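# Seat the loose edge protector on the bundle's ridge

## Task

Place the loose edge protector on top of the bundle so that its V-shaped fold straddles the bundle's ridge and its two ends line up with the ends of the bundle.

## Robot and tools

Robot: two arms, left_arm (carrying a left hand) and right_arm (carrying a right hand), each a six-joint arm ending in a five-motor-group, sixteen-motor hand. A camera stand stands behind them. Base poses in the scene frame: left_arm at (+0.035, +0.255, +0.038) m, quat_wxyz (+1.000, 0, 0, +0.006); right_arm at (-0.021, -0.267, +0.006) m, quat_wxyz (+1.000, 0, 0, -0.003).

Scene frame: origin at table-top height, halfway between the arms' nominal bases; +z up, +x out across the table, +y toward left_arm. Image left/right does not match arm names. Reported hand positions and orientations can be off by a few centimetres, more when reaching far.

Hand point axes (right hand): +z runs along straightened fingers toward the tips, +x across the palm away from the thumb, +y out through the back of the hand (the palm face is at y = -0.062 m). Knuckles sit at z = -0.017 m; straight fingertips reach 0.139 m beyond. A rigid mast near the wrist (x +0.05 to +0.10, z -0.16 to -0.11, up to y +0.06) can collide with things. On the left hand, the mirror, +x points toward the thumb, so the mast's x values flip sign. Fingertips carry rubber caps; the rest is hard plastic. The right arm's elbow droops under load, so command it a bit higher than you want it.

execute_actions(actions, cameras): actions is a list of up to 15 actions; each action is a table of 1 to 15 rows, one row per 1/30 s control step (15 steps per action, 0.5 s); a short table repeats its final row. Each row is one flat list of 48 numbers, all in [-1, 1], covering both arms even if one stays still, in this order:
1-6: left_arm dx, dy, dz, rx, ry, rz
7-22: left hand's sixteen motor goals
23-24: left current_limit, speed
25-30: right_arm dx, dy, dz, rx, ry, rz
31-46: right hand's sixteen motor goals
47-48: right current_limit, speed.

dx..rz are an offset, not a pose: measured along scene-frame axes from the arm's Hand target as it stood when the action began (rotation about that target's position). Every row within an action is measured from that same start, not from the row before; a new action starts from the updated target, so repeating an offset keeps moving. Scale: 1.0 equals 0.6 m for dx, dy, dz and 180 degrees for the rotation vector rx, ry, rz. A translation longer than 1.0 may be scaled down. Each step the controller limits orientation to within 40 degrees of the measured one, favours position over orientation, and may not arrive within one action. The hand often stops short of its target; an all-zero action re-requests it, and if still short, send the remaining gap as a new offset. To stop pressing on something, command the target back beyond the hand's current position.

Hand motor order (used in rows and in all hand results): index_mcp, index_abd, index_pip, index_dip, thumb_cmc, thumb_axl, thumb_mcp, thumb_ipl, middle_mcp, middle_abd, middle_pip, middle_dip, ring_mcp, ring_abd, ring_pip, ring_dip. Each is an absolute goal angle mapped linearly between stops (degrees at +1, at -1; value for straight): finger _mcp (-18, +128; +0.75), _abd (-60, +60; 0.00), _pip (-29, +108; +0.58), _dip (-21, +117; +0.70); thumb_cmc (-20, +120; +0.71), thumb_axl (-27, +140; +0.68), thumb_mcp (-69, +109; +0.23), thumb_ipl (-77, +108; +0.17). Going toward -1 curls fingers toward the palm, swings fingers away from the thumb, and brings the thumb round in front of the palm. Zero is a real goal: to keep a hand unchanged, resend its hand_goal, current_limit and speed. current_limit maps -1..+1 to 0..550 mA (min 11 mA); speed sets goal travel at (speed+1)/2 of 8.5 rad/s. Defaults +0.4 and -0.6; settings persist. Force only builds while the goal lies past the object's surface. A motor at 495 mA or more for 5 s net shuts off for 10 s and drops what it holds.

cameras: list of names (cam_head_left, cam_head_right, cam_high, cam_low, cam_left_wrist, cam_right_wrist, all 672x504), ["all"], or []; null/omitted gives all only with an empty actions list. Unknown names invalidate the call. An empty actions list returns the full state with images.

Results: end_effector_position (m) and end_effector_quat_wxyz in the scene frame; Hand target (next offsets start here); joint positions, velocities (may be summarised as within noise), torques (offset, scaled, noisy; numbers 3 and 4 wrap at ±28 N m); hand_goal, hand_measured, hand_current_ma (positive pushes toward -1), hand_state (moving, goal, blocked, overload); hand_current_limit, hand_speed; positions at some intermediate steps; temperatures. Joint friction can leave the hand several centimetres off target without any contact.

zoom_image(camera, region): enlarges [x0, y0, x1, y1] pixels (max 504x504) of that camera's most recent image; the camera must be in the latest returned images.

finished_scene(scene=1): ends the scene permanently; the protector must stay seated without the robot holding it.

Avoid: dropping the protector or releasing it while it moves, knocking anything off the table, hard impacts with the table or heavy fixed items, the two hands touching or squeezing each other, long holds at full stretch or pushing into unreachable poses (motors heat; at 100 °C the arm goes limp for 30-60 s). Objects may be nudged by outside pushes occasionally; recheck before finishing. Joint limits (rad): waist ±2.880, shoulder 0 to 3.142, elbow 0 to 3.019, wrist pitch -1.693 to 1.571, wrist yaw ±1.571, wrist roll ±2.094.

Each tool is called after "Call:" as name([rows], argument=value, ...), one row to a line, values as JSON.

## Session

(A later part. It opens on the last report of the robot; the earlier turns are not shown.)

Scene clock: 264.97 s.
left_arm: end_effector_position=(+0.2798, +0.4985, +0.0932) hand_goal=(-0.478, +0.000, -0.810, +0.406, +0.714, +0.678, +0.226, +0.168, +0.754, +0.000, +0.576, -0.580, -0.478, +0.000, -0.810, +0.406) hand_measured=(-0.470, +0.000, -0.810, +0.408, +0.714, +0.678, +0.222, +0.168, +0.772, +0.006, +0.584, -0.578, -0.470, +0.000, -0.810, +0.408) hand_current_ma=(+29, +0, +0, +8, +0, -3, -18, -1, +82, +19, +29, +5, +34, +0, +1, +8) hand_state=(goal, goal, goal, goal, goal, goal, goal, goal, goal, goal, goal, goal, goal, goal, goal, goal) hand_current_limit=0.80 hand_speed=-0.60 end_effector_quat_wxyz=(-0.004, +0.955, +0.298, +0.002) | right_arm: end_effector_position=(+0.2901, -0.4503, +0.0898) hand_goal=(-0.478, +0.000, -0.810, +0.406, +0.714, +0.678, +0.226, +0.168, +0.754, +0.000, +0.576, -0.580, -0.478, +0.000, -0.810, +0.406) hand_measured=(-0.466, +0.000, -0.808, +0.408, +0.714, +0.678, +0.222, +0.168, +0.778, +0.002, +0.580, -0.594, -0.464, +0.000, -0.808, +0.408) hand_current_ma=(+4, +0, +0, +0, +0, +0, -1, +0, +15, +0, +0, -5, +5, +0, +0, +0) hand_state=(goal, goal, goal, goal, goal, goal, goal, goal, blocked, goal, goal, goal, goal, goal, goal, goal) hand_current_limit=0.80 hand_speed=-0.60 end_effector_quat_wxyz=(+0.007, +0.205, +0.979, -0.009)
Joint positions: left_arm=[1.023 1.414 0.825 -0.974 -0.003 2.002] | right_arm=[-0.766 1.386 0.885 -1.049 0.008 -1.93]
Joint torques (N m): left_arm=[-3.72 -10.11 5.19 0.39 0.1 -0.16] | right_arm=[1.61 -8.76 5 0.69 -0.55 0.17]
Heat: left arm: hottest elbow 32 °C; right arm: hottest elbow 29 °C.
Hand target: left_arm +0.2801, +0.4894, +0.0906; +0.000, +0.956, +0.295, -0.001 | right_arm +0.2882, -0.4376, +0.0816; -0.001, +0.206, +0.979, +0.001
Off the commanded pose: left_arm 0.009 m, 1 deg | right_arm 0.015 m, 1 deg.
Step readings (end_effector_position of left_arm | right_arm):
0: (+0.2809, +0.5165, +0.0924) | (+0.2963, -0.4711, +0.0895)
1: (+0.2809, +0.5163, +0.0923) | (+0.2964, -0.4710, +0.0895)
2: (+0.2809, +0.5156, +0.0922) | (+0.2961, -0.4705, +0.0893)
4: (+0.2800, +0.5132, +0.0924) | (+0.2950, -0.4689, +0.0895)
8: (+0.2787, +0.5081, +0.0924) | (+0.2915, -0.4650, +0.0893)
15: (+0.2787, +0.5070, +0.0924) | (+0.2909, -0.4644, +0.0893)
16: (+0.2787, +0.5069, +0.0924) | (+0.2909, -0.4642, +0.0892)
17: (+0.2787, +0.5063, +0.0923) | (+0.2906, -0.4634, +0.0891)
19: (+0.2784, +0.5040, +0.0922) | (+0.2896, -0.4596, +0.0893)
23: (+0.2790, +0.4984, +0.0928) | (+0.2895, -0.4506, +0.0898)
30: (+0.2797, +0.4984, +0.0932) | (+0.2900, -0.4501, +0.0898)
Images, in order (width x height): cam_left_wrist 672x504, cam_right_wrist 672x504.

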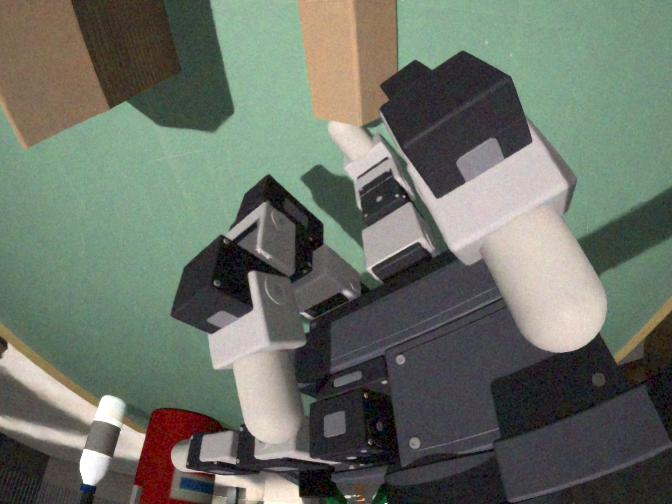

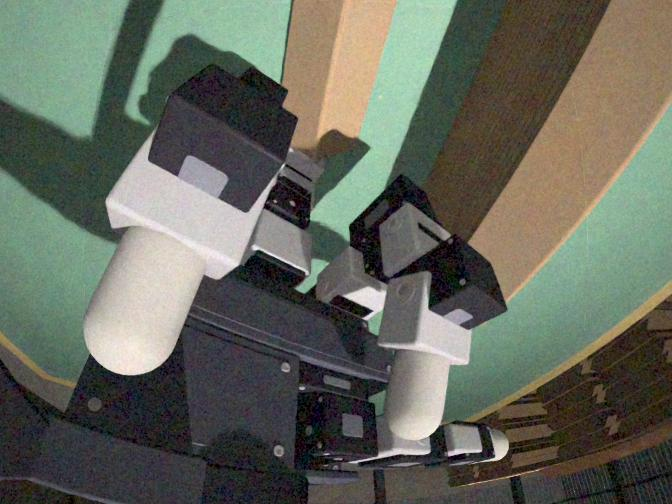

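Call:
execute_actions([
  [[-0.01,0.015,0,0,0,0,-0.479,0,-0.81,0.406,0.714,0.678,0.226,0.168,0.754,0,0.576,-0.58,-0.479,0,-0.81,0.406,0.8,-0.6,0,0,0,0,0,0,-0.479,0,-0.81,0.406,0.714,0.678,0.226,0.168,0.754,0,0.576,-0.58,-0.479,0,-0.81,0.406,0.8,-0.6]],
  [[0,-0.045,0,0,0,0,-0.479,0,-0.81,0.406,0.714,0.678,0.226,0.168,0.754,0,0.576,-0.58,-0.479,0,-0.81,0.406,0.8,-0.6,0.0,0.0,0,0,0,0,-0.479,0,-0.81,0.406,0.714,0.678,0.226,0.168,0.754,0,0.576,-0.58,-0.479,0,-0.81,0.406,0.8,-0.6]],
], cameras=["cam_left_wrist","cam_right_wrist"])

Call:
zoom_image(camera="cam_left_wrist", region=[270, 60, 430, 220])

Call:
zoom_image(camera="cam_right_wrist", region=[260, 60, 420, 220])

Scene clock: 270.23 s.
left_arm: end_effector_position=(+0.2745, +0.4815, +0.0937) hand_goal=(-0.478, +0.000, -0.810, +0.406, +0.714, +0.678, +0.226, +0.168, +0.754, +0.000, +0.576, -0.580, -0.478, +0.000, -0.810, +0.406) hand_measured=(-0.470, +0.000, -0.810, +0.408, +0.714, +0.678, +0.222, +0.168, +0.774, +0.008, +0.584, -0.580, -0.470, +0.000, -0.810, +0.408) hand_current_ma=(+29, +0, +0, +8, +0, -3, -18, -1, +93, +30, +30, +0, +34, +0, +1, +8) hand_state=(goal, goal, goal, goal, goal, goal, goal, goal, blocked, goal, goal, goal, goal, goal, goal, goal) hand_current_limit=0.80 hand_speed=-0.60 end_effector_quat_wxyz=(-0.006, +0.955, +0.296, +0.004) | right_arm: end_effector_position=(+0.2903, -0.4502, +0.0898) hand_goal=(-0.478, +0.000, -0.810, +0.406, +0.714, +0.678, +0.226, +0.168, +0.754, +0.000, +0.576, -0.580, -0.478, +0.000, -0.810, +0.406) hand_measured=(-0.466, +0.000, -0.808, +0.408, +0.714, +0.678, +0.222, +0.168, +0.778, +0.002, +0.578, -0.594, -0.464, +0.000, -0.808, +0.408) hand_current_ma=(+4, +0, +0, +0, +0, +0, -1, +0, +15, +0, +0, -5, +5, +0, +0, +0) hand_state=(goal, goal, goal, goal, goal, goal, goal, goal, blocked, goal, goal, goal, goal, goal, goal, goal) hand_current_limit=0.80 hand_speed=-0.60 end_effector_quat_wxyz=(+0.007, +0.206, +0.979, -0.009)
Joint positions: left_arm=[1.01 1.365 0.778 -0.971 -0.004 1.992] | right_arm=[-0.766 1.386 0.885 -1.049 0.008 -1.928]
Joint torques (N m): left_arm=[-3.6 -9.76 5.14 0.24 0.13 -0.16] | right_arm=[1.49 -8.7 4.98 0.66 -0.55 0.14]
Heat: left arm: hottest elbow 31 °C; right arm: hottest elbow 29 °C.
Hand target: left_arm +0.2740, +0.4714, +0.0906; +0.000, +0.956, +0.295, -0.001 | right_arm +0.2882, -0.4376, +0.0816; -0.001, +0.206, +0.979, +0.001
Off the commanded pose: left_arm 0.011 m, 1 deg | right_arm 0.015 m, 1 deg.
Step readings (end_effector_position of left_arm | right_arm):
0: (+0.2798, +0.4985, +0.0932) | (+0.2901, -0.4503, +0.0898)
1: (+0.2798, +0.4985, +0.0932) | (+0.2901, -0.4503, +0.0898)
2: (+0.2798, +0.4985, +0.0932) | (+0.2901, -0.4503, +0.0898)
4: (+0.2798, +0.4985, +0.0932) | (+0.2901, -0.4503, +0.0898)
8: (+0.2788, +0.4991, +0.0932) | (+0.2901, -0.4503, +0.0898)
15: (+0.2778, +0.4994, +0.0932) | (+0.2902, -0.4503, +0.0898)
16: (+0.2778, +0.4994, +0.0932) | (+0.2902, -0.4503, +0.0898)
17: (+0.2771, +0.4983, +0.0926) | (+0.2902, -0.4503, +0.0898)
19: (+0.2757, +0.4953, +0.0922) | (+0.2902, -0.4503, +0.0898)
23: (+0.2729, +0.4831, +0.0922) | (+0.2903, -0.4502, +0.0898)
30: (+0.2744, +0.4813, +0.0937) | (+0.2903, -0.4502, +0.0898)
Images, in order (width x height): cam_left_wrist 672x504, cam_right_wrist 672x504.

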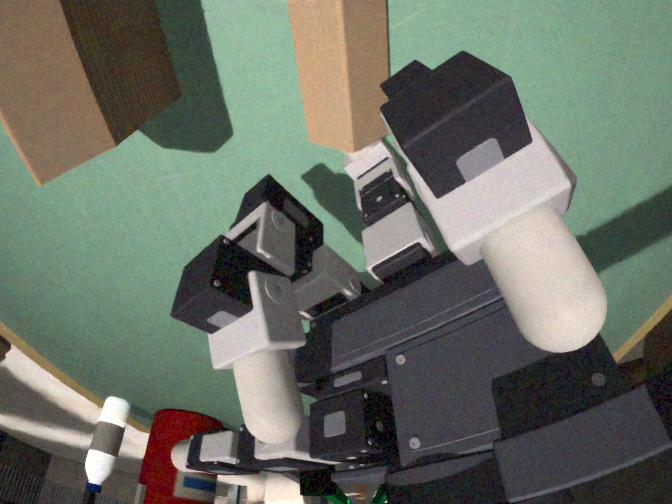

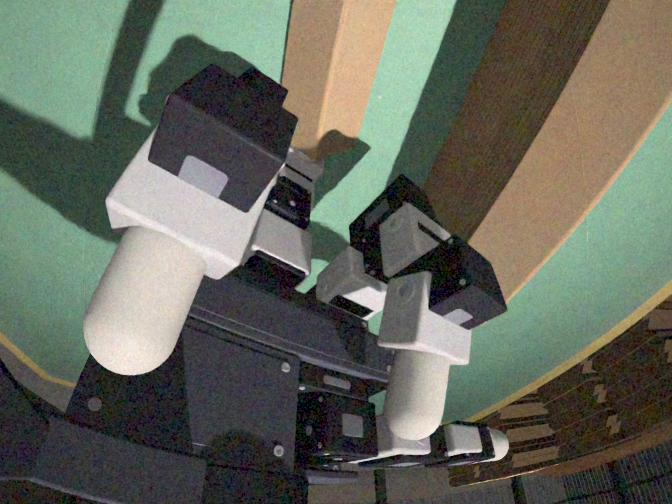

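Scaled by 3.150 from the camera's 672x504 image, which has a finer 960x720 frame.

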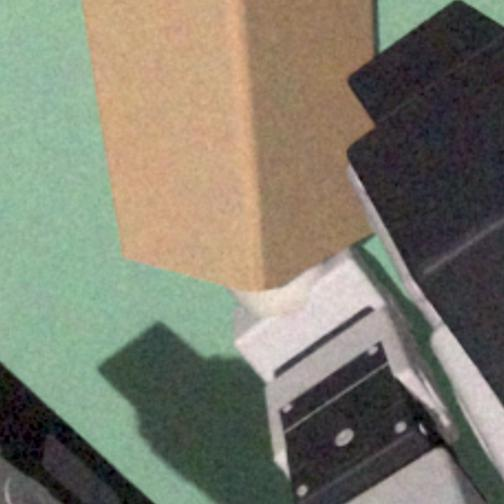

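Scaled by 3.150 from the camera's 672x504 image, which has a finer 960x720 frame.

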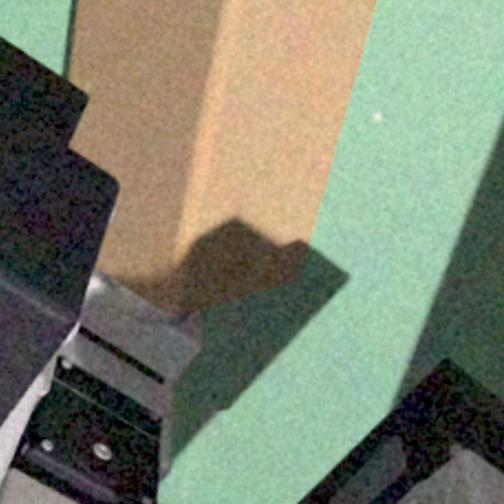

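Call:
execute_actions([
  [[0.0,0.01,0.035,0,0,0,-0.479,0,-0.81,0.406,0.714,0.678,0.226,0.168,0.754,0,0.576,-0.65,-0.479,0,-0.81,0.406,0.8,-0.6,0,-0.015,0.045,0,0,0,-0.479,0,-0.81,0.406,0.714,0.678,0.226,0.168,0.754,0,0.576,-0.65,-0.479,0,-0.81,0.406,0.8,-0.6]],
  [[0,0,0.045,0,0,0,-0.479,0,-0.81,0.406,0.714,0.678,0.226,0.168,0.754,0,0.576,-0.65,-0.479,0,-0.81,0.406,0.8,-0.6,0.0,0.0,0.045,0,0,0,-0.479,0,-0.81,0.406,0.714,0.678,0.226,0.168,0.754,0,0.576,-0.65,-0.479,0,-0.81,0.406,0.8,-0.6]],
], cameras=["cam_high","cam_left_wrist","cam_right_wrist"])

Call:
zoom_image(camera="cam_left_wrist", region=[270, 60, 430, 220])

Call:
zoom_image(camera="cam_right_wrist", region=[260, 60, 420, 220])

Scene clock: 274.97 s.
left_arm: end_effector_position=(+0.2697, +0.4766, +0.1268) hand_goal=(-0.478, +0.000, -0.810, +0.406, +0.714, +0.678, +0.226, +0.168, +0.754, +0.000, +0.576, -0.650, -0.478, +0.000, -0.810, +0.406) hand_measured=(-0.470, +0.000, -0.810, +0.408, +0.714, +0.678, +0.222, +0.168, +0.812, +0.020, +0.598, -0.640, -0.470, +0.000, -0.810, +0.408) hand_current_ma=(+29, +0, +0, +8, +0, -3, -18, -1, +281, +70, +94, +43, +34, +0, +1, +8) hand_state=(goal, goal, goal, goal, goal, goal, goal, goal, blocked, goal, blocked, goal, goal, goal, goal, goal) hand_current_limit=0.80 hand_speed=-0.60 end_effector_quat_wxyz=(-0.007, +0.955, +0.297, -0.002) | right_arm: end_effector_position=(+0.2804, -0.4445, +0.1184) hand_goal=(-0.478, +0.000, -0.810, +0.406, +0.714, +0.678, +0.226, +0.168, +0.754, +0.000, +0.576, -0.650, -0.478, +0.000, -0.810, +0.406) hand_measured=(-0.466, +0.000, -0.808, +0.408, +0.714, +0.678, +0.222, +0.168, +0.814, +0.018, +0.604, -0.642, -0.464, +0.000, -0.808, +0.408) hand_current_ma=(+4, +0, +0, +0, +0, +0, -1, +0, +77, +6, +18, +2, +5, +0, +0, +0) hand_state=(goal, goal, goal, goal, goal, goal, goal, goal, blocked, goal, blocked, goal, goal, goal, goal, goal) hand_current_limit=0.80 hand_speed=-0.60 end_effector_quat_wxyz=(-0.007, +0.208, +0.978, -0.005)
Joint positions: left_arm=[1.01 1.297 0.817 -1.084 -0.013 1.992] | right_arm=[-0.77 1.336 0.923 -1.164 0.016 -1.928]
Joint torques (N m): left_arm=[-2.49 -8.53 9.76 -1.33 0.45 -0.09] | right_arm=[0.38 -8.7 10.09 -0.81 -0.82 -0.03]
Heat: left arm: hottest elbow 31 °C; right arm: hottest elbow 28 °C.
Hand target: left_arm +0.2741, +0.4775, +0.1387; -0.001, +0.956, +0.295, -0.001 | right_arm +0.2882, -0.4465, +0.1355; -0.001, +0.205, +0.979, +0.001
Off the commanded pose: left_arm 0.013 m, 1 deg | right_arm 0.019 m, 1 deg.
Step readings (end_effector_position of left_arm | right_arm):
0: (+0.2745, +0.4815, +0.0937) | (+0.2903, -0.4502, +0.0898)
1: (+0.2745, +0.4815, +0.0937) | (+0.2903, -0.4502, +0.0898)
2: (+0.2744, +0.4813, +0.0938) | (+0.2902, -0.4502, +0.0899)
4: (+0.2732, +0.4801, +0.0950) | (+0.2885, -0.4485, +0.0902)
8: (+0.2716, +0.4786, +0.0992) | (+0.2850, -0.4460, +0.0919)
15: (+0.2709, +0.4776, +0.1011) | (+0.2831, -0.4459, +0.0939)
16: (+0.2708, +0.4776, +0.1015) | (+0.2829, -0.4458, +0.0940)
17: (+0.2704, +0.4772, +0.1024) | (+0.2822, -0.4454, +0.0947)
19: (+0.2700, +0.4771, +0.1079) | (+0.2807, -0.4447, +0.0991)
23: (+0.2704, +0.4778, +0.1219) | (+0.2799, -0.4441, +0.1119)
30: (+0.2697, +0.4766, +0.1268) | (+0.2804, -0.4445, +0.1184)
Images, in order (width x height): cam_high 672x504, cam_left_wrist 672x504, cam_right_wrist 672x504.

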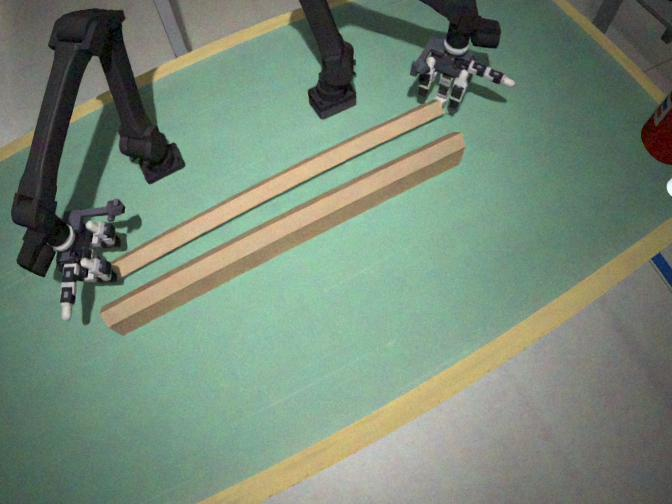

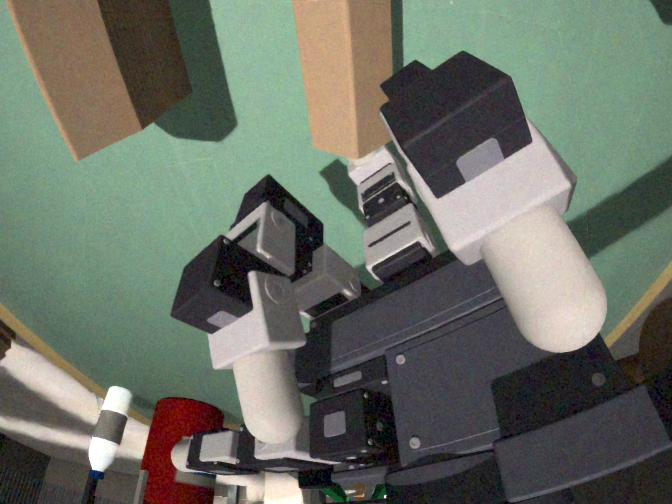

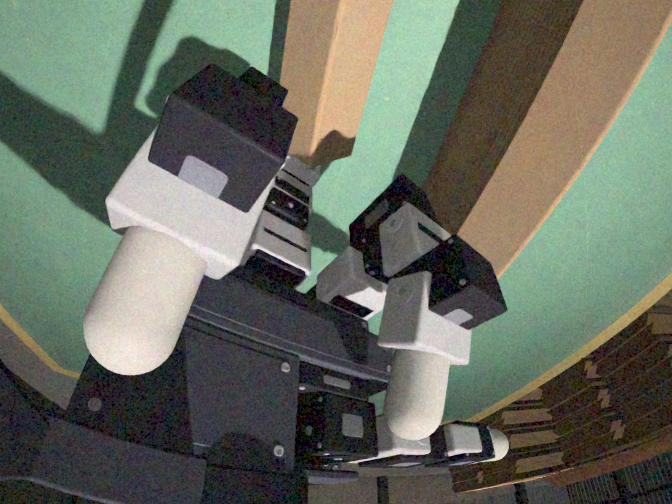

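Scaled by 3.150 from the camera's 672x504 image, which has a finer 960x720 frame.

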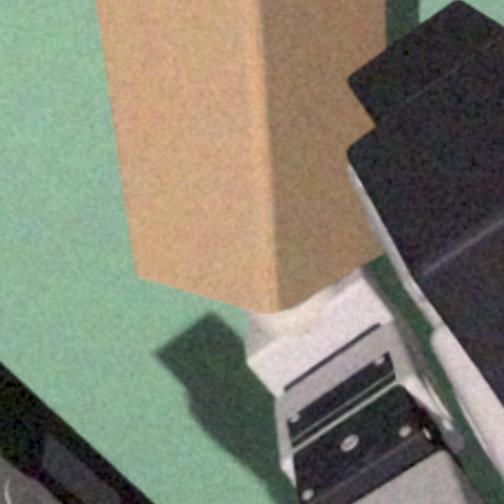

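Scaled by 3.150 from the camera's 672x504 image, which has a finer 960x720 frame.

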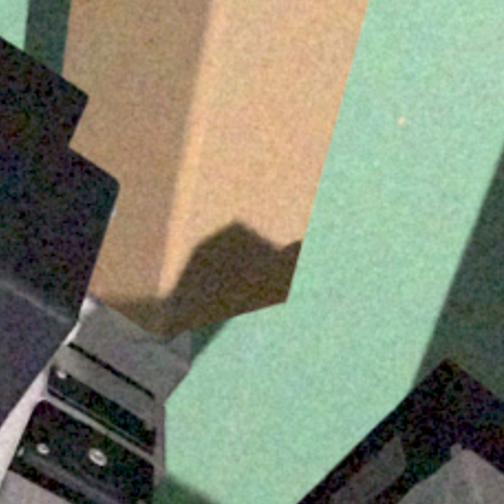

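Call:
execute_actions([
  [[0.0,0.0,0.04,0,0,0,-0.479,0,-0.81,0.406,0.714,0.678,0.226,0.168,0.74,0,0.576,-0.8,-0.479,0,-0.81,0.406,0.8,-0.6,0,0,0.055,0,0,0,-0.479,0,-0.81,0.406,0.714,0.678,0.226,0.168,0.74,0,0.576,-0.8,-0.479,0,-0.81,0.406,0.8,-0.6]],
  [[0,0,0.06,0,0,0,-0.479,0,-0.81,0.406,0.714,0.678,0.226,0.168,0.74,0,0.576,-0.8,-0.479,0,-0.81,0.406,0.8,-0.6,0.0,0.0,0.06,0,0,0,-0.479,0,-0.81,0.406,0.714,0.678,0.226,0.168,0.74,0,0.576,-0.8,-0.479,0,-0.81,0.406,0.8,-0.6]],
  [[0,0,0.06,0,0,0,-0.479,0,-0.81,0.406,0.714,0.678,0.226,0.168,0.74,0,0.576,-0.8,-0.479,0,-0.81,0.406,0.8,-0.6,0.0,0.0,0.06,0,0,0,-0.479,0,-0.81,0.406,0.714,0.678,0.226,0.168,0.74,0,0.576,-0.8,-0.479,0,-0.81,0.406,0.8,-0.6]],
], cameras=["cam_high","cam_low","cam_head_left","cam_left_wrist","cam_right_wrist"])

Call:
zoom_image(camera="cam_left_wrist", region=[270, 60, 430, 220])

Call:
zoom_image(camera="cam_right_wrist", region=[260, 60, 420, 220])

Scene clock: 282.40 s.
left_arm: end_effector_position=(+0.2692, +0.4751, +0.2171) hand_goal=(-0.478, +0.000, -0.810, +0.406, +0.714, +0.678, +0.226, +0.168, +0.740, +0.000, +0.576, -0.800, -0.478, +0.000, -0.810, +0.406) hand_measured=(-0.470, +0.000, -0.810, +0.408, +0.714, +0.678, +0.222, +0.168, +0.810, +0.022, +0.600, -0.790, -0.470, +0.000, -0.810, +0.408) hand_current_ma=(+29, +0, +0, +8, +0, -3, -18, -1, +341, +82, +105, +39, +34, +0, +1, +8) hand_state=(goal, goal, goal, goal, goal, goal, goal, goal, blocked, blocked, blocked, goal, goal, goal, goal, goal) hand_current_limit=0.80 hand_speed=-0.60 end_effector_quat_wxyz=(-0.001, +0.955, +0.296, -0.007) | right_arm: end_effector_position=(+0.2808, -0.4452, +0.2185) hand_goal=(-0.478, +0.000, -0.810, +0.406, +0.714, +0.678, +0.226, +0.168, +0.740, +0.000, +0.576, -0.800, -0.478, +0.000, -0.810, +0.406) hand_measured=(-0.466, +0.000, -0.808, +0.408, +0.714, +0.678, +0.222, +0.168, +0.810, +0.020, +0.608, -0.792, -0.464, +0.000, -0.808, +0.408) hand_current_ma=(+4, +0, +0, +0, +0, +0, -1, +0, +103, +7, +21, +2, +5, +0, +0, +0) hand_state=(goal, goal, goal, goal, goal, goal, goal, goal, blocked, goal, blocked, goal, goal, goal, goal, goal) hand_current_limit=0.80 hand_speed=-0.60 end_effector_quat_wxyz=(-0.012, +0.209, +0.978, +0.000)
Joint positions: left_arm=[1.01 1.213 0.997 -1.364 -0.011 1.992] | right_arm=[-0.772 1.272 1.136 -1.456 0.012 -1.928]
Joint torques (N m): left_arm=[-2.49 -8.41 11.6 -1.28 0.4 -0.08] | right_arm=[0.56 -8.47 11.48 -0.75 -0.72 -0.04]
Heat: left arm: hottest elbow 32 °C; right arm: hottest elbow 29 °C.
Hand target: left_arm +0.2740, +0.4774, +0.2347; -0.001, +0.956, +0.295, -0.001 | right_arm +0.2882, -0.4466, +0.2406; -0.001, +0.206, +0.979, +0.001
Off the commanded pose: left_arm 0.018 m, 1 deg | right_arm 0.023 m, 1 deg.
Step readings (end_effector_position of left_arm | right_arm):
0: (+0.2697, +0.4766, +0.1268) | (+0.2804, -0.4445, +0.1184)
1: (+0.2697, +0.4765, +0.1269) | (+0.2804, -0.4445, +0.1187)
2: (+0.2696, +0.4765, +0.1279) | (+0.2799, -0.4444, +0.1199)
4: (+0.2699, +0.4771, +0.1330) | (+0.2794, -0.4442, +0.1258)
8: (+0.2697, +0.4769, +0.1444) | (+0.2799, -0.4444, +0.1417)
15: (+0.2689, +0.4754, +0.1482) | (+0.2806, -0.4449, +0.1504)
16: (+0.2689, +0.4755, +0.1486) | (+0.2804, -0.4447, +0.1506)
17: (+0.2688, +0.4755, +0.1502) | (+0.2799, -0.4446, +0.1519)
19: (+0.2692, +0.4762, +0.1579) | (+0.2794, -0.4448, +0.1583)
23: (+0.2698, +0.4764, +0.1761) | (+0.2802, -0.4445, +0.1753)
30: (+0.2691, +0.4753, +0.1834) | (+0.2804, -0.4447, +0.1843)
31: (+0.2691, +0.4753, +0.1838) | (+0.2803, -0.4447, +0.1846)
32: (+0.2688, +0.4751, +0.1853) | (+0.2799, -0.4445, +0.1859)
34: (+0.2691, +0.4758, +0.1931) | (+0.2793, -0.4449, +0.1928)
38: (+0.2698, +0.4761, +0.2103) | (+0.2806, -0.4451, +0.2102)
45: (+0.2692, +0.4751, +0.2171) | (+0.2808, -0.4452, +0.2185)
Images, in order (width x height): cam_head_left 672x504, cam_high 672x504, cam_low 672x504, cam_left_wrist 672x504, cam_right_wrist 672x504.

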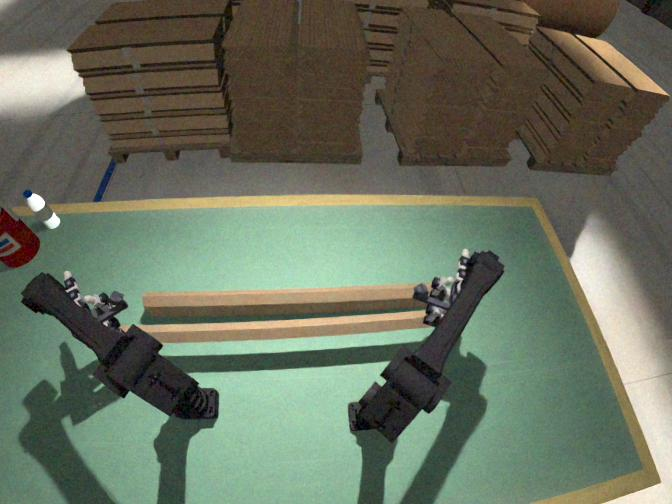

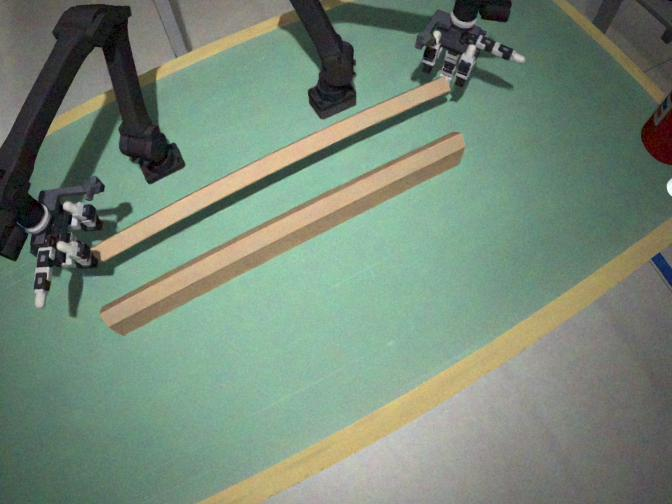

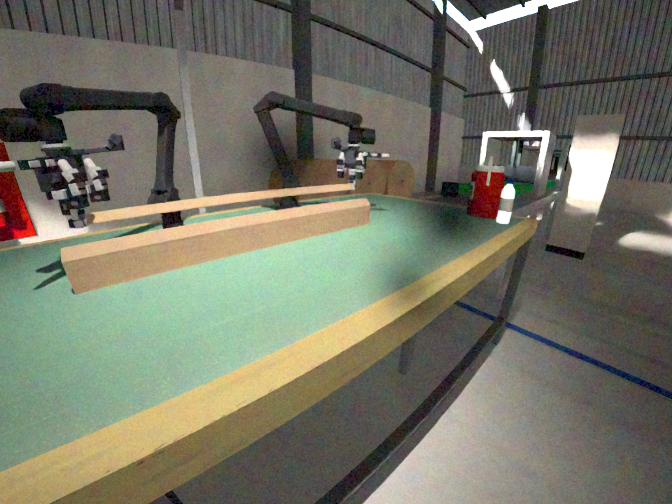

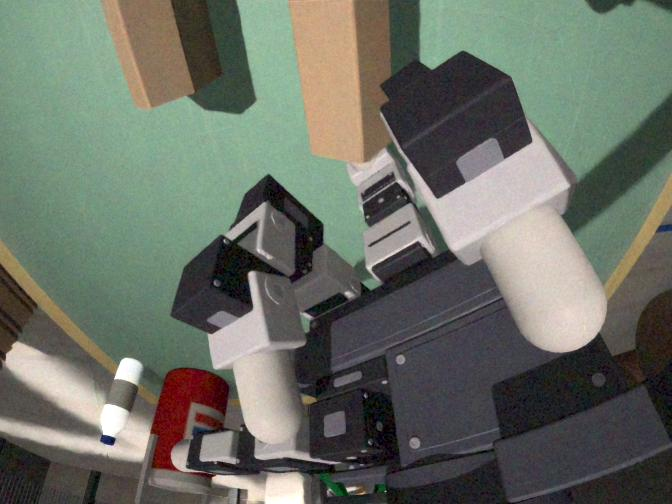

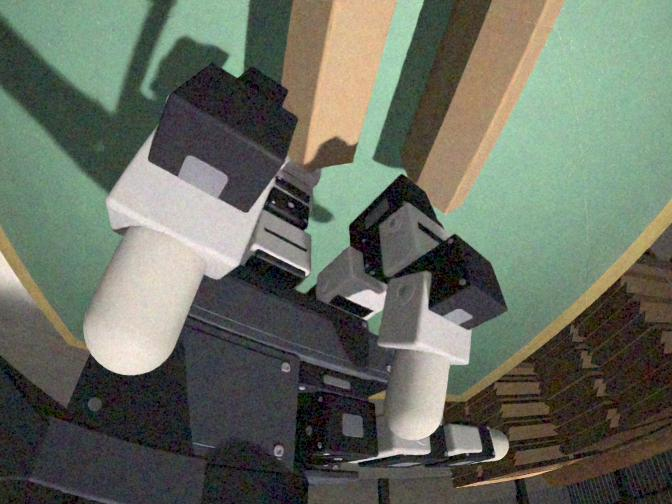

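Scaled by 3.150 from the camera's 672x504 image, which has a finer 960x720 frame.

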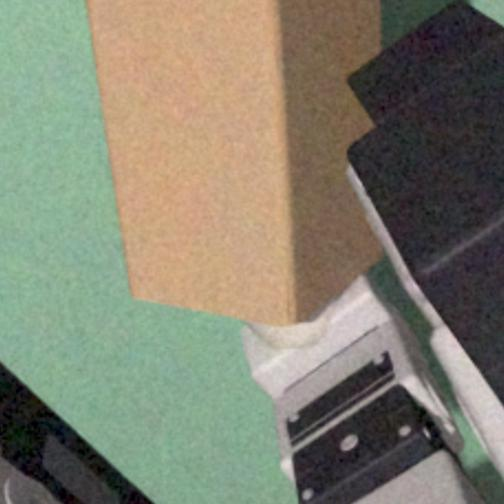

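Scaled by 3.150 from the camera's 672x504 image, which has a finer 960x720 frame.

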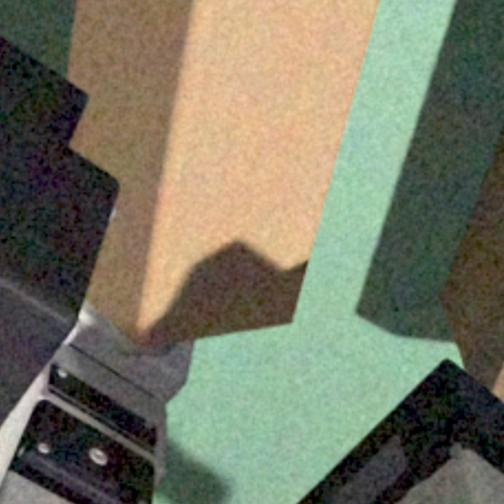

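Call:
zoom_image(camera="cam_left_wrist", region=[80, 0, 280, 160])

Call:
zoom_image(camera="cam_right_wrist", region=[360, 60, 560, 260])

Scaled by 2.520 from the camera's 672x504 image, which has a finer 960x720 frame.

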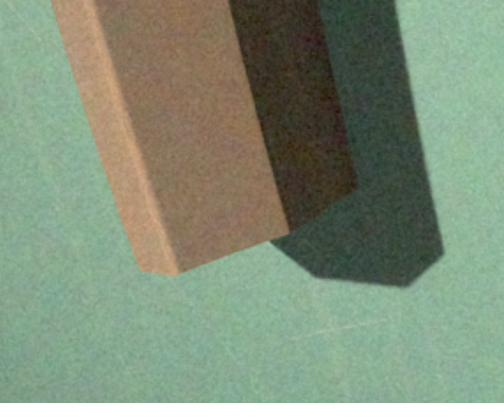

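Scaled by 2.520 from the camera's 672x504 image, which has a finer 960x720 frame.

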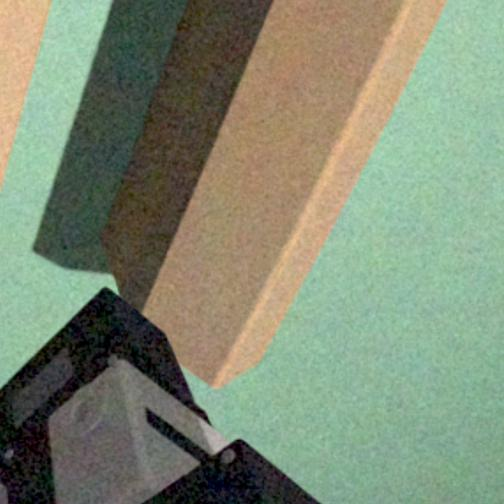

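Call:
execute_actions([
  [[0.064,-0.0195,0.01,0,0,0,-0.479,0,-0.81,0.406,0.714,0.678,0.226,0.168,0.74,0,0.576,-0.8,-0.479,0,-0.81,0.406,0.8,-0.6,0.054,-0.0195,0.01,0,0,0,-0.479,0,-0.81,0.406,0.714,0.678,0.226,0.168,0.74,0,0.576,-0.8,-0.479,0,-0.81,0.406,0.8,-0.6]],
  [[0.064,-0.0195,0.01,0,0,0,-0.479,0,-0.81,0.406,0.714,0.678,0.226,0.168,0.74,0,0.576,-0.8,-0.479,0,-0.81,0.406,0.8,-0.6,0.054,-0.0195,0.01,0,0,0,-0.479,0,-0.81,0.406,0.714,0.678,0.226,0.168,0.74,0,0.576,-0.8,-0.479,0,-0.81,0.406,0.8,-0.6]],
  [[0.064,-0.0195,0.0,0,0,0,-0.479,0,-0.81,0.406,0.714,0.678,0.226,0.168,0.74,0,0.576,-0.8,-0.479,0,-0.81,0.406,0.8,-0.6,0.054,-0.0195,0.0,0,0,0,-0.479,0,-0.81,0.406,0.714,0.678,0.226,0.168,0.74,0,0.576,-0.8,-0.479,0,-0.81,0.406,0.8,-0.6]],
], cameras=["cam_high","cam_low","cam_left_wrist","cam_right_wrist"])

Call:
zoom_image(camera="cam_left_wrist", region=[180, 0, 430, 220])

Call:
zoom_image(camera="cam_right_wrist", region=[260, 0, 510, 220])

Scene clock: 303.10 s.
left_arm: end_effector_position=(+0.3762, +0.4393, +0.2309) hand_goal=(-0.478, +0.000, -0.810, +0.406, +0.714, +0.678, +0.226, +0.168, +0.740, +0.000, +0.576, -0.800, -0.478, +0.000, -0.810, +0.406) hand_measured=(-0.470, +0.000, -0.810, +0.408, +0.714, +0.678, +0.222, +0.168, +0.800, +0.022, +0.600, -0.792, -0.470, +0.000, -0.810, +0.408) hand_current_ma=(+29, +0, +0, +8, +0, -3, -18, -1, +288, +82, +105, +33, +34, +0, +1, +8) hand_state=(goal, goal, goal, goal, goal, goal, goal, goal, blocked, blocked, blocked, goal, goal, goal, goal, goal) hand_current_limit=0.80 hand_speed=-0.60 end_effector_quat_wxyz=(+0.000, +0.956, +0.294, -0.010) | right_arm: end_effector_position=(+0.3701, -0.4824, +0.2313) hand_goal=(-0.478, +0.000, -0.810, +0.406, +0.714, +0.678, +0.226, +0.168, +0.740, +0.000, +0.576, -0.800, -0.478, +0.000, -0.810, +0.406) hand_measured=(-0.466, +0.000, -0.808, +0.408, +0.714, +0.678, +0.222, +0.168, +0.800, +0.018, +0.608, -0.792, -0.464, +0.000, -0.808, +0.408) hand_current_ma=(+4, +0, +0, +0, +0, +0, -1, +0, +76, +5, +21, +2, +5, +0, +0, +0) hand_state=(goal, goal, goal, goal, goal, goal, goal, goal, blocked, goal, blocked, goal, goal, goal, goal, goal) hand_current_limit=0.80 hand_speed=-0.60 end_effector_quat_wxyz=(-0.015, +0.205, +0.979, +0.002)
Joint positions: left_arm=[0.706 1.325 1.132 -1.396 -0.009 1.692] | right_arm=[-0.691 1.512 1.409 -1.497 0.01 -1.854]
Joint torques (N m): left_arm=[-2.84 -9.05 12.12 -0.61 0.34 -0.18] | right_arm=[1.67 -11.28 11.92 -0.44 -0.66 0.15]
Heat: left arm: hottest elbow 34 °C; right arm: hottest elbow 32 °C.
Hand target: left_arm +0.3892, +0.4424, +0.2466; +0.000, +0.956, +0.295, -0.001 | right_arm +0.3854, -0.4816, +0.2526; -0.001, +0.206, +0.979, +0.001
Off the commanded pose: left_arm 0.021 m, 1 deg | right_arm 0.026 m, 2 deg.
Step readings (end_effector_position of left_arm | right_arm):
0: (+0.2692, +0.4751, +0.2171) | (+0.2808, -0.4452, +0.2185)
1: (+0.2694, +0.4752, +0.2172) | (+0.2809, -0.4453, +0.2188)
2: (+0.2703, +0.4750, +0.2178) | (+0.2814, -0.4457, +0.2194)
4: (+0.2763, +0.4721, +0.2204) | (+0.2860, -0.4487, +0.2226)
8: (+0.2947, +0.4620, +0.2259) | (+0.3019, -0.4557, +0.2274)
15: (+0.3027, +0.4613, +0.2265) | (+0.3072, -0.4574, +0.2263)
16: (+0.3032, +0.4616, +0.2262) | (+0.3076, -0.4577, +0.2265)
17: (+0.3045, +0.4616, +0.2265) | (+0.3084, -0.4579, +0.2270)
19: (+0.3118, +0.4595, +0.2277) | (+0.3148, -0.4607, +0.2298)
23: (+0.3317, +0.4507, +0.2305) | (+0.3334, -0.4671, +0.2334)
30: (+0.3398, +0.4498, +0.2316) | (+0.3388, -0.4694, +0.2314)
31: (+0.3402, +0.4502, +0.2316) | (+0.3391, -0.4697, +0.2318)
32: (+0.3415, +0.4502, +0.2317) | (+0.3400, -0.4701, +0.2322)
34: (+0.3488, +0.4486, +0.2320) | (+0.3468, -0.4731, +0.2344)
38: (+0.3682, +0.4397, +0.2317) | (+0.3644, -0.4790, +0.2352)
45: (+0.3758, +0.4388, +0.2309) | (+0.3700, -0.4824, +0.2313)
Images, in order (width x height): cam_high 672x504, cam_low 672x504, cam_left_wrist 672x504, cam_right_wrist 672x504.

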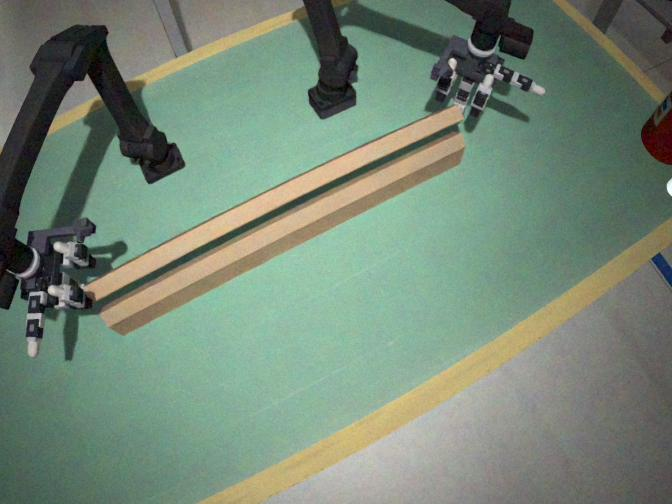

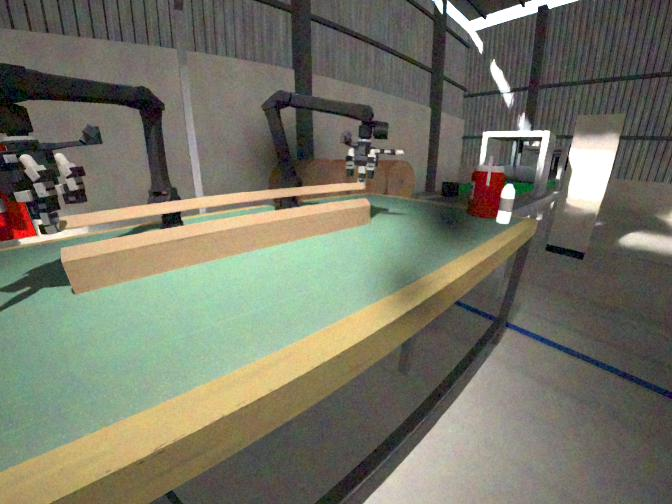

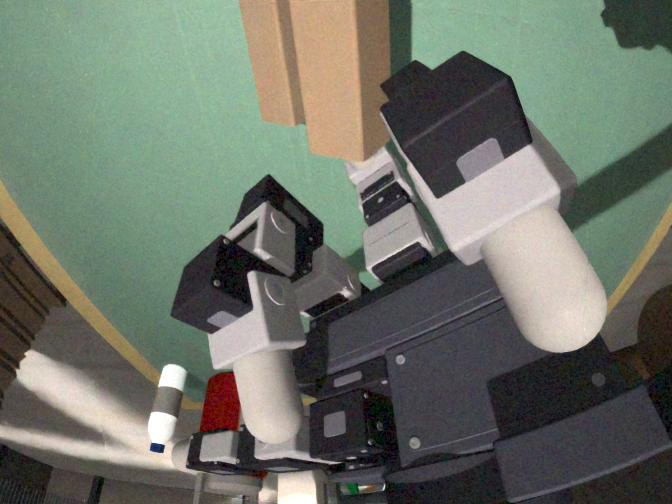

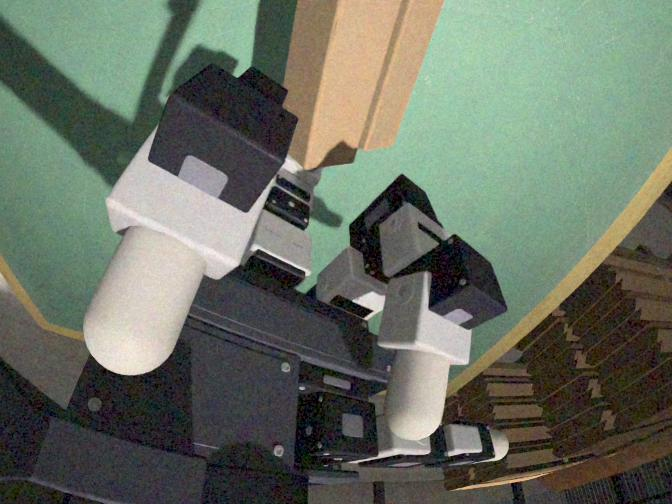

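Scaled by 2.016 from the camera's 672x504 image, which has a finer 960x720 frame.

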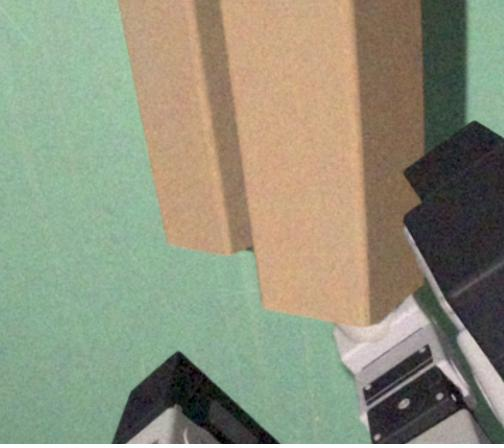

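Scaled by 2.016 from the camera's 672x504 image, which has a finer 960x720 frame.

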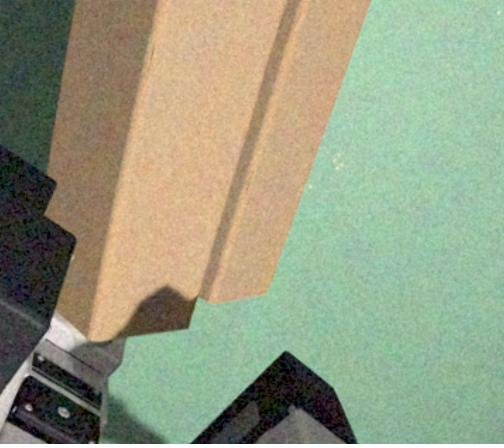

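Call:
execute_actions([
  [[0.042,-0.004,0.0,0,0,0,-0.479,0,-0.81,0.406,0.714,0.678,0.226,0.168,0.74,0,0.576,-0.8,-0.479,0,-0.81,0.406,0.8,-0.6,0.04,-0.004,0.0,0,0,0,-0.479,0,-0.81,0.406,0.714,0.678,0.226,0.168,0.74,0,0.576,-0.8,-0.479,0,-0.81,0.406,0.8,-0.6]],
  [[0.042,-0.004,0.0,0,0,0,-0.479,0,-0.81,0.406,0.714,0.678,0.226,0.168,0.74,0,0.576,-0.8,-0.479,0,-0.81,0.406,0.8,-0.6,0.04,-0.004,0.0,0,0,0,-0.479,0,-0.81,0.406,0.714,0.678,0.226,0.168,0.74,0,0.576,-0.8,-0.479,0,-0.81,0.406,0.8,-0.6]],
], cameras=["all"])

Call:
zoom_image(camera="cam_left_wrist", region=[230, 20, 430, 220])

Call:
zoom_image(camera="cam_right_wrist", region=[250, 20, 450, 220])

Call:
zoom_image(camera="cam_low", region=[0, 150, 400, 320])

Scene clock: 319.43 s.
left_arm: end_effector_position=(+0.4244, +0.4365, +0.2303) hand_goal=(-0.478, +0.000, -0.810, +0.406, +0.714, +0.678, +0.226, +0.168, +0.740, +0.000, +0.576, -0.800, -0.478, +0.000, -0.810, +0.406) hand_measured=(-0.470, +0.000, -0.810, +0.408, +0.714, +0.678, +0.222, +0.168, +0.792, +0.022, +0.600, -0.792, -0.470, +0.000, -0.810, +0.408) hand_current_ma=(+29, +0, +0, +8, +0, -3, -18, -1, +246, +79, +105, +32, +34, +0, +1, +8) hand_state=(goal, goal, goal, goal, goal, goal, goal, goal, blocked, blocked, blocked, goal, goal, goal, goal, goal) hand_current_limit=0.80 hand_speed=-0.60 end_effector_quat_wxyz=(+0.000, +0.955, +0.296, -0.013) | right_arm: end_effector_position=(+0.4173, -0.4873, +0.2313) hand_goal=(-0.478, +0.000, -0.810, +0.406, +0.714, +0.678, +0.226, +0.168, +0.740, +0.000, +0.576, -0.800, -0.478, +0.000, -0.810, +0.406) hand_measured=(-0.466, +0.000, -0.808, +0.408, +0.714, +0.678, +0.222, +0.168, +0.792, +0.016, +0.608, -0.792, -0.464, +0.000, -0.808, +0.408) hand_current_ma=(+4, +0, +0, +0, +0, +0, -1, +0, +58, +5, +21, +2, +5, +0, +0, +0) hand_state=(goal, goal, goal, goal, goal, goal, goal, goal, blocked, goal, blocked, goal, goal, goal, goal, goal) hand_current_limit=0.80 hand_speed=-0.60 end_effector_quat_wxyz=(-0.016, +0.204, +0.979, +0.002)
Joint positions: left_arm=[0.621 1.421 1.225 -1.398 -0.009 1.604] | right_arm=[-0.636 1.616 1.532 -1.516 0.009 -1.801]
Joint torques (N m): left_arm=[-3.43 -10.93 12.42 -0.44 0.35 -0.18] | right_arm=[1.44 -12.57 12.16 -0.4 -0.64 0.18]
Heat: left arm: hottest elbow 36 °C; right arm: hottest elbow 33 °C.
Hand target: left_arm +0.4397, +0.4376, +0.2465; +0.000, +0.956, +0.295, -0.001 | right_arm +0.4333, -0.4865, +0.2524; -0.001, +0.206, +0.979, +0.001
Off the commanded pose: left_arm 0.022 m, 1 deg | right_arm 0.027 m, 2 deg.
Step readings (end_effector_position of left_arm | right_arm):
0: (+0.3763, +0.4393, +0.2309) | (+0.3701, -0.4824, +0.2313)
1: (+0.3765, +0.4394, +0.2309) | (+0.3704, -0.4824, +0.2314)
2: (+0.3773, +0.4398, +0.2312) | (+0.3710, -0.4826, +0.2318)
4: (+0.3824, +0.4401, +0.2317) | (+0.3756, -0.4828, +0.2333)
8: (+0.3955, +0.4380, +0.2317) | (+0.3893, -0.4831, +0.2345)
15: (+0.3997, +0.4383, +0.2306) | (+0.3940, -0.4841, +0.2321)
16: (+0.3999, +0.4384, +0.2306) | (+0.3941, -0.4842, +0.2320)
17: (+0.4009, +0.4386, +0.2306) | (+0.3947, -0.4842, +0.2324)
19: (+0.4064, +0.4387, +0.2315) | (+0.3995, -0.4856, +0.2339)
23: (+0.4200, +0.4360, +0.2316) | (+0.4126, -0.4860, +0.2342)
30: (+0.4244, +0.4364, +0.2303) | (+0.4173, -0.4872, +0.2313)

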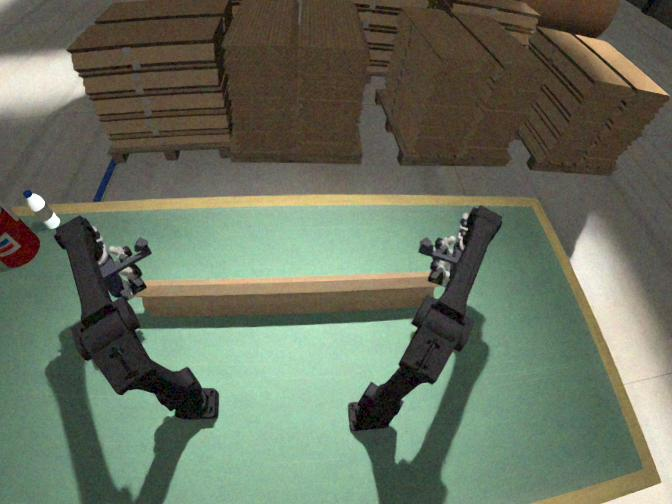

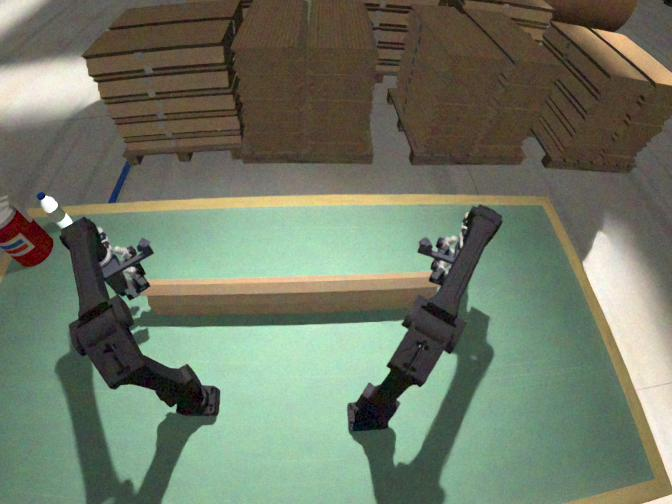

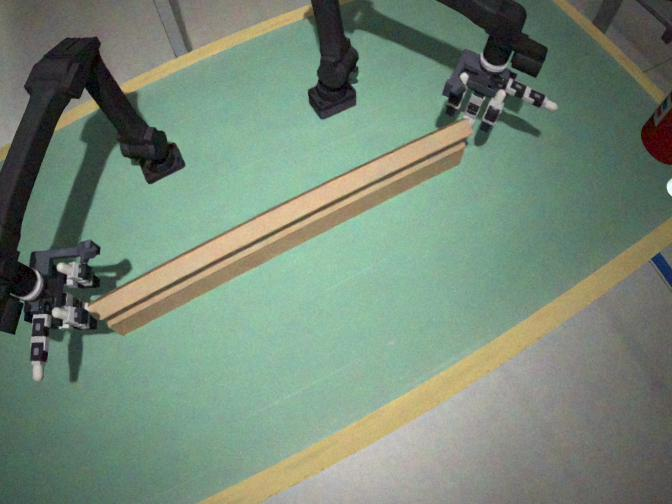

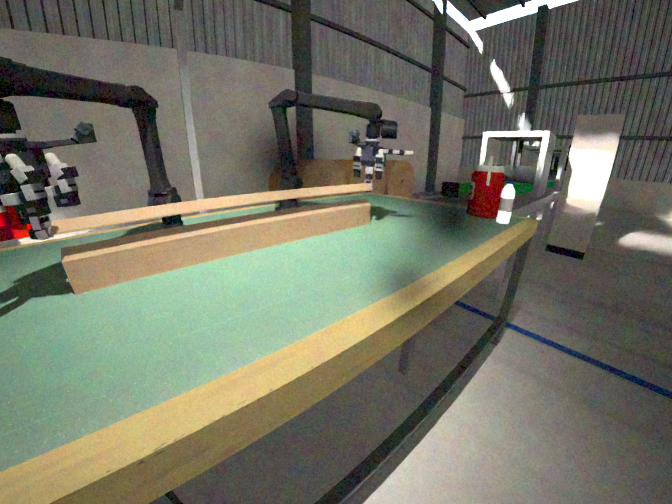

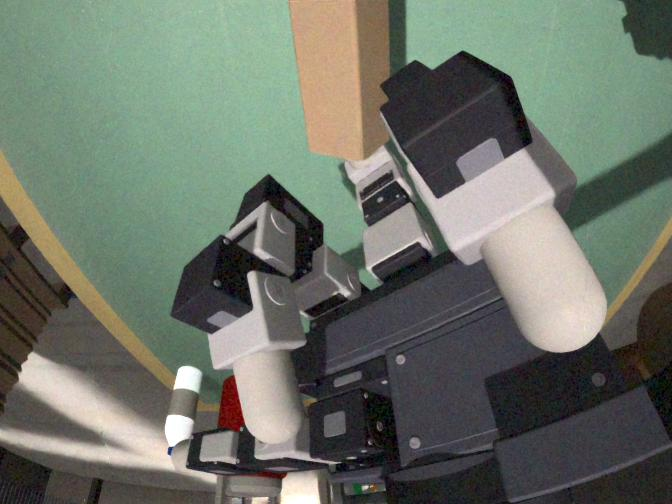

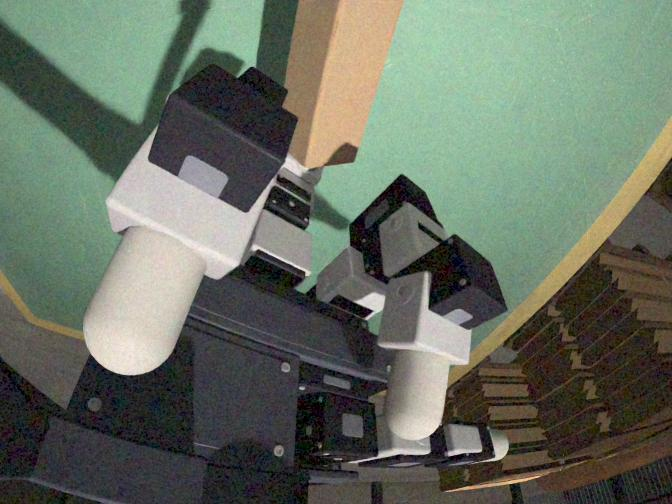

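Scaled by 2.520 from the camera's 672x504 image, which has a finer 960x720 frame.

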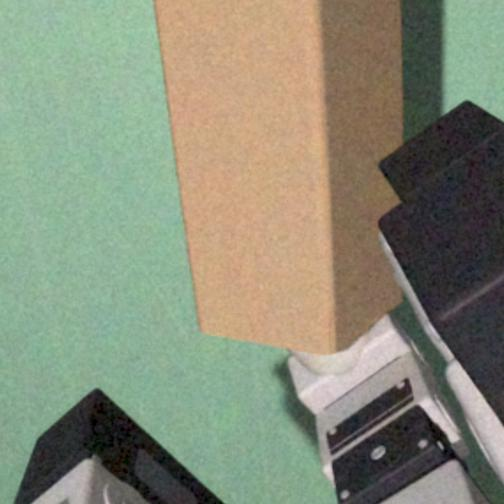

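Scaled by 2.520 from the camera's 672x504 image, which has a finer 960x720 frame.

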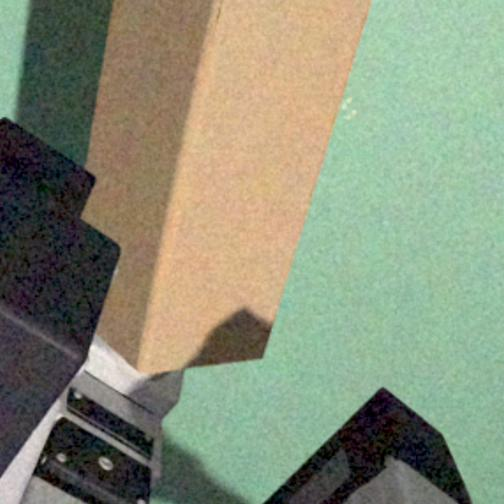

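Scaled by 1.260.

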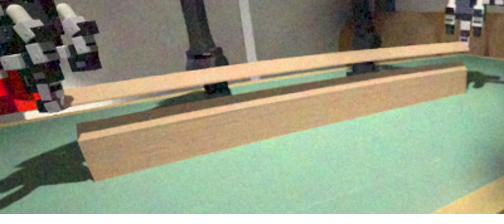

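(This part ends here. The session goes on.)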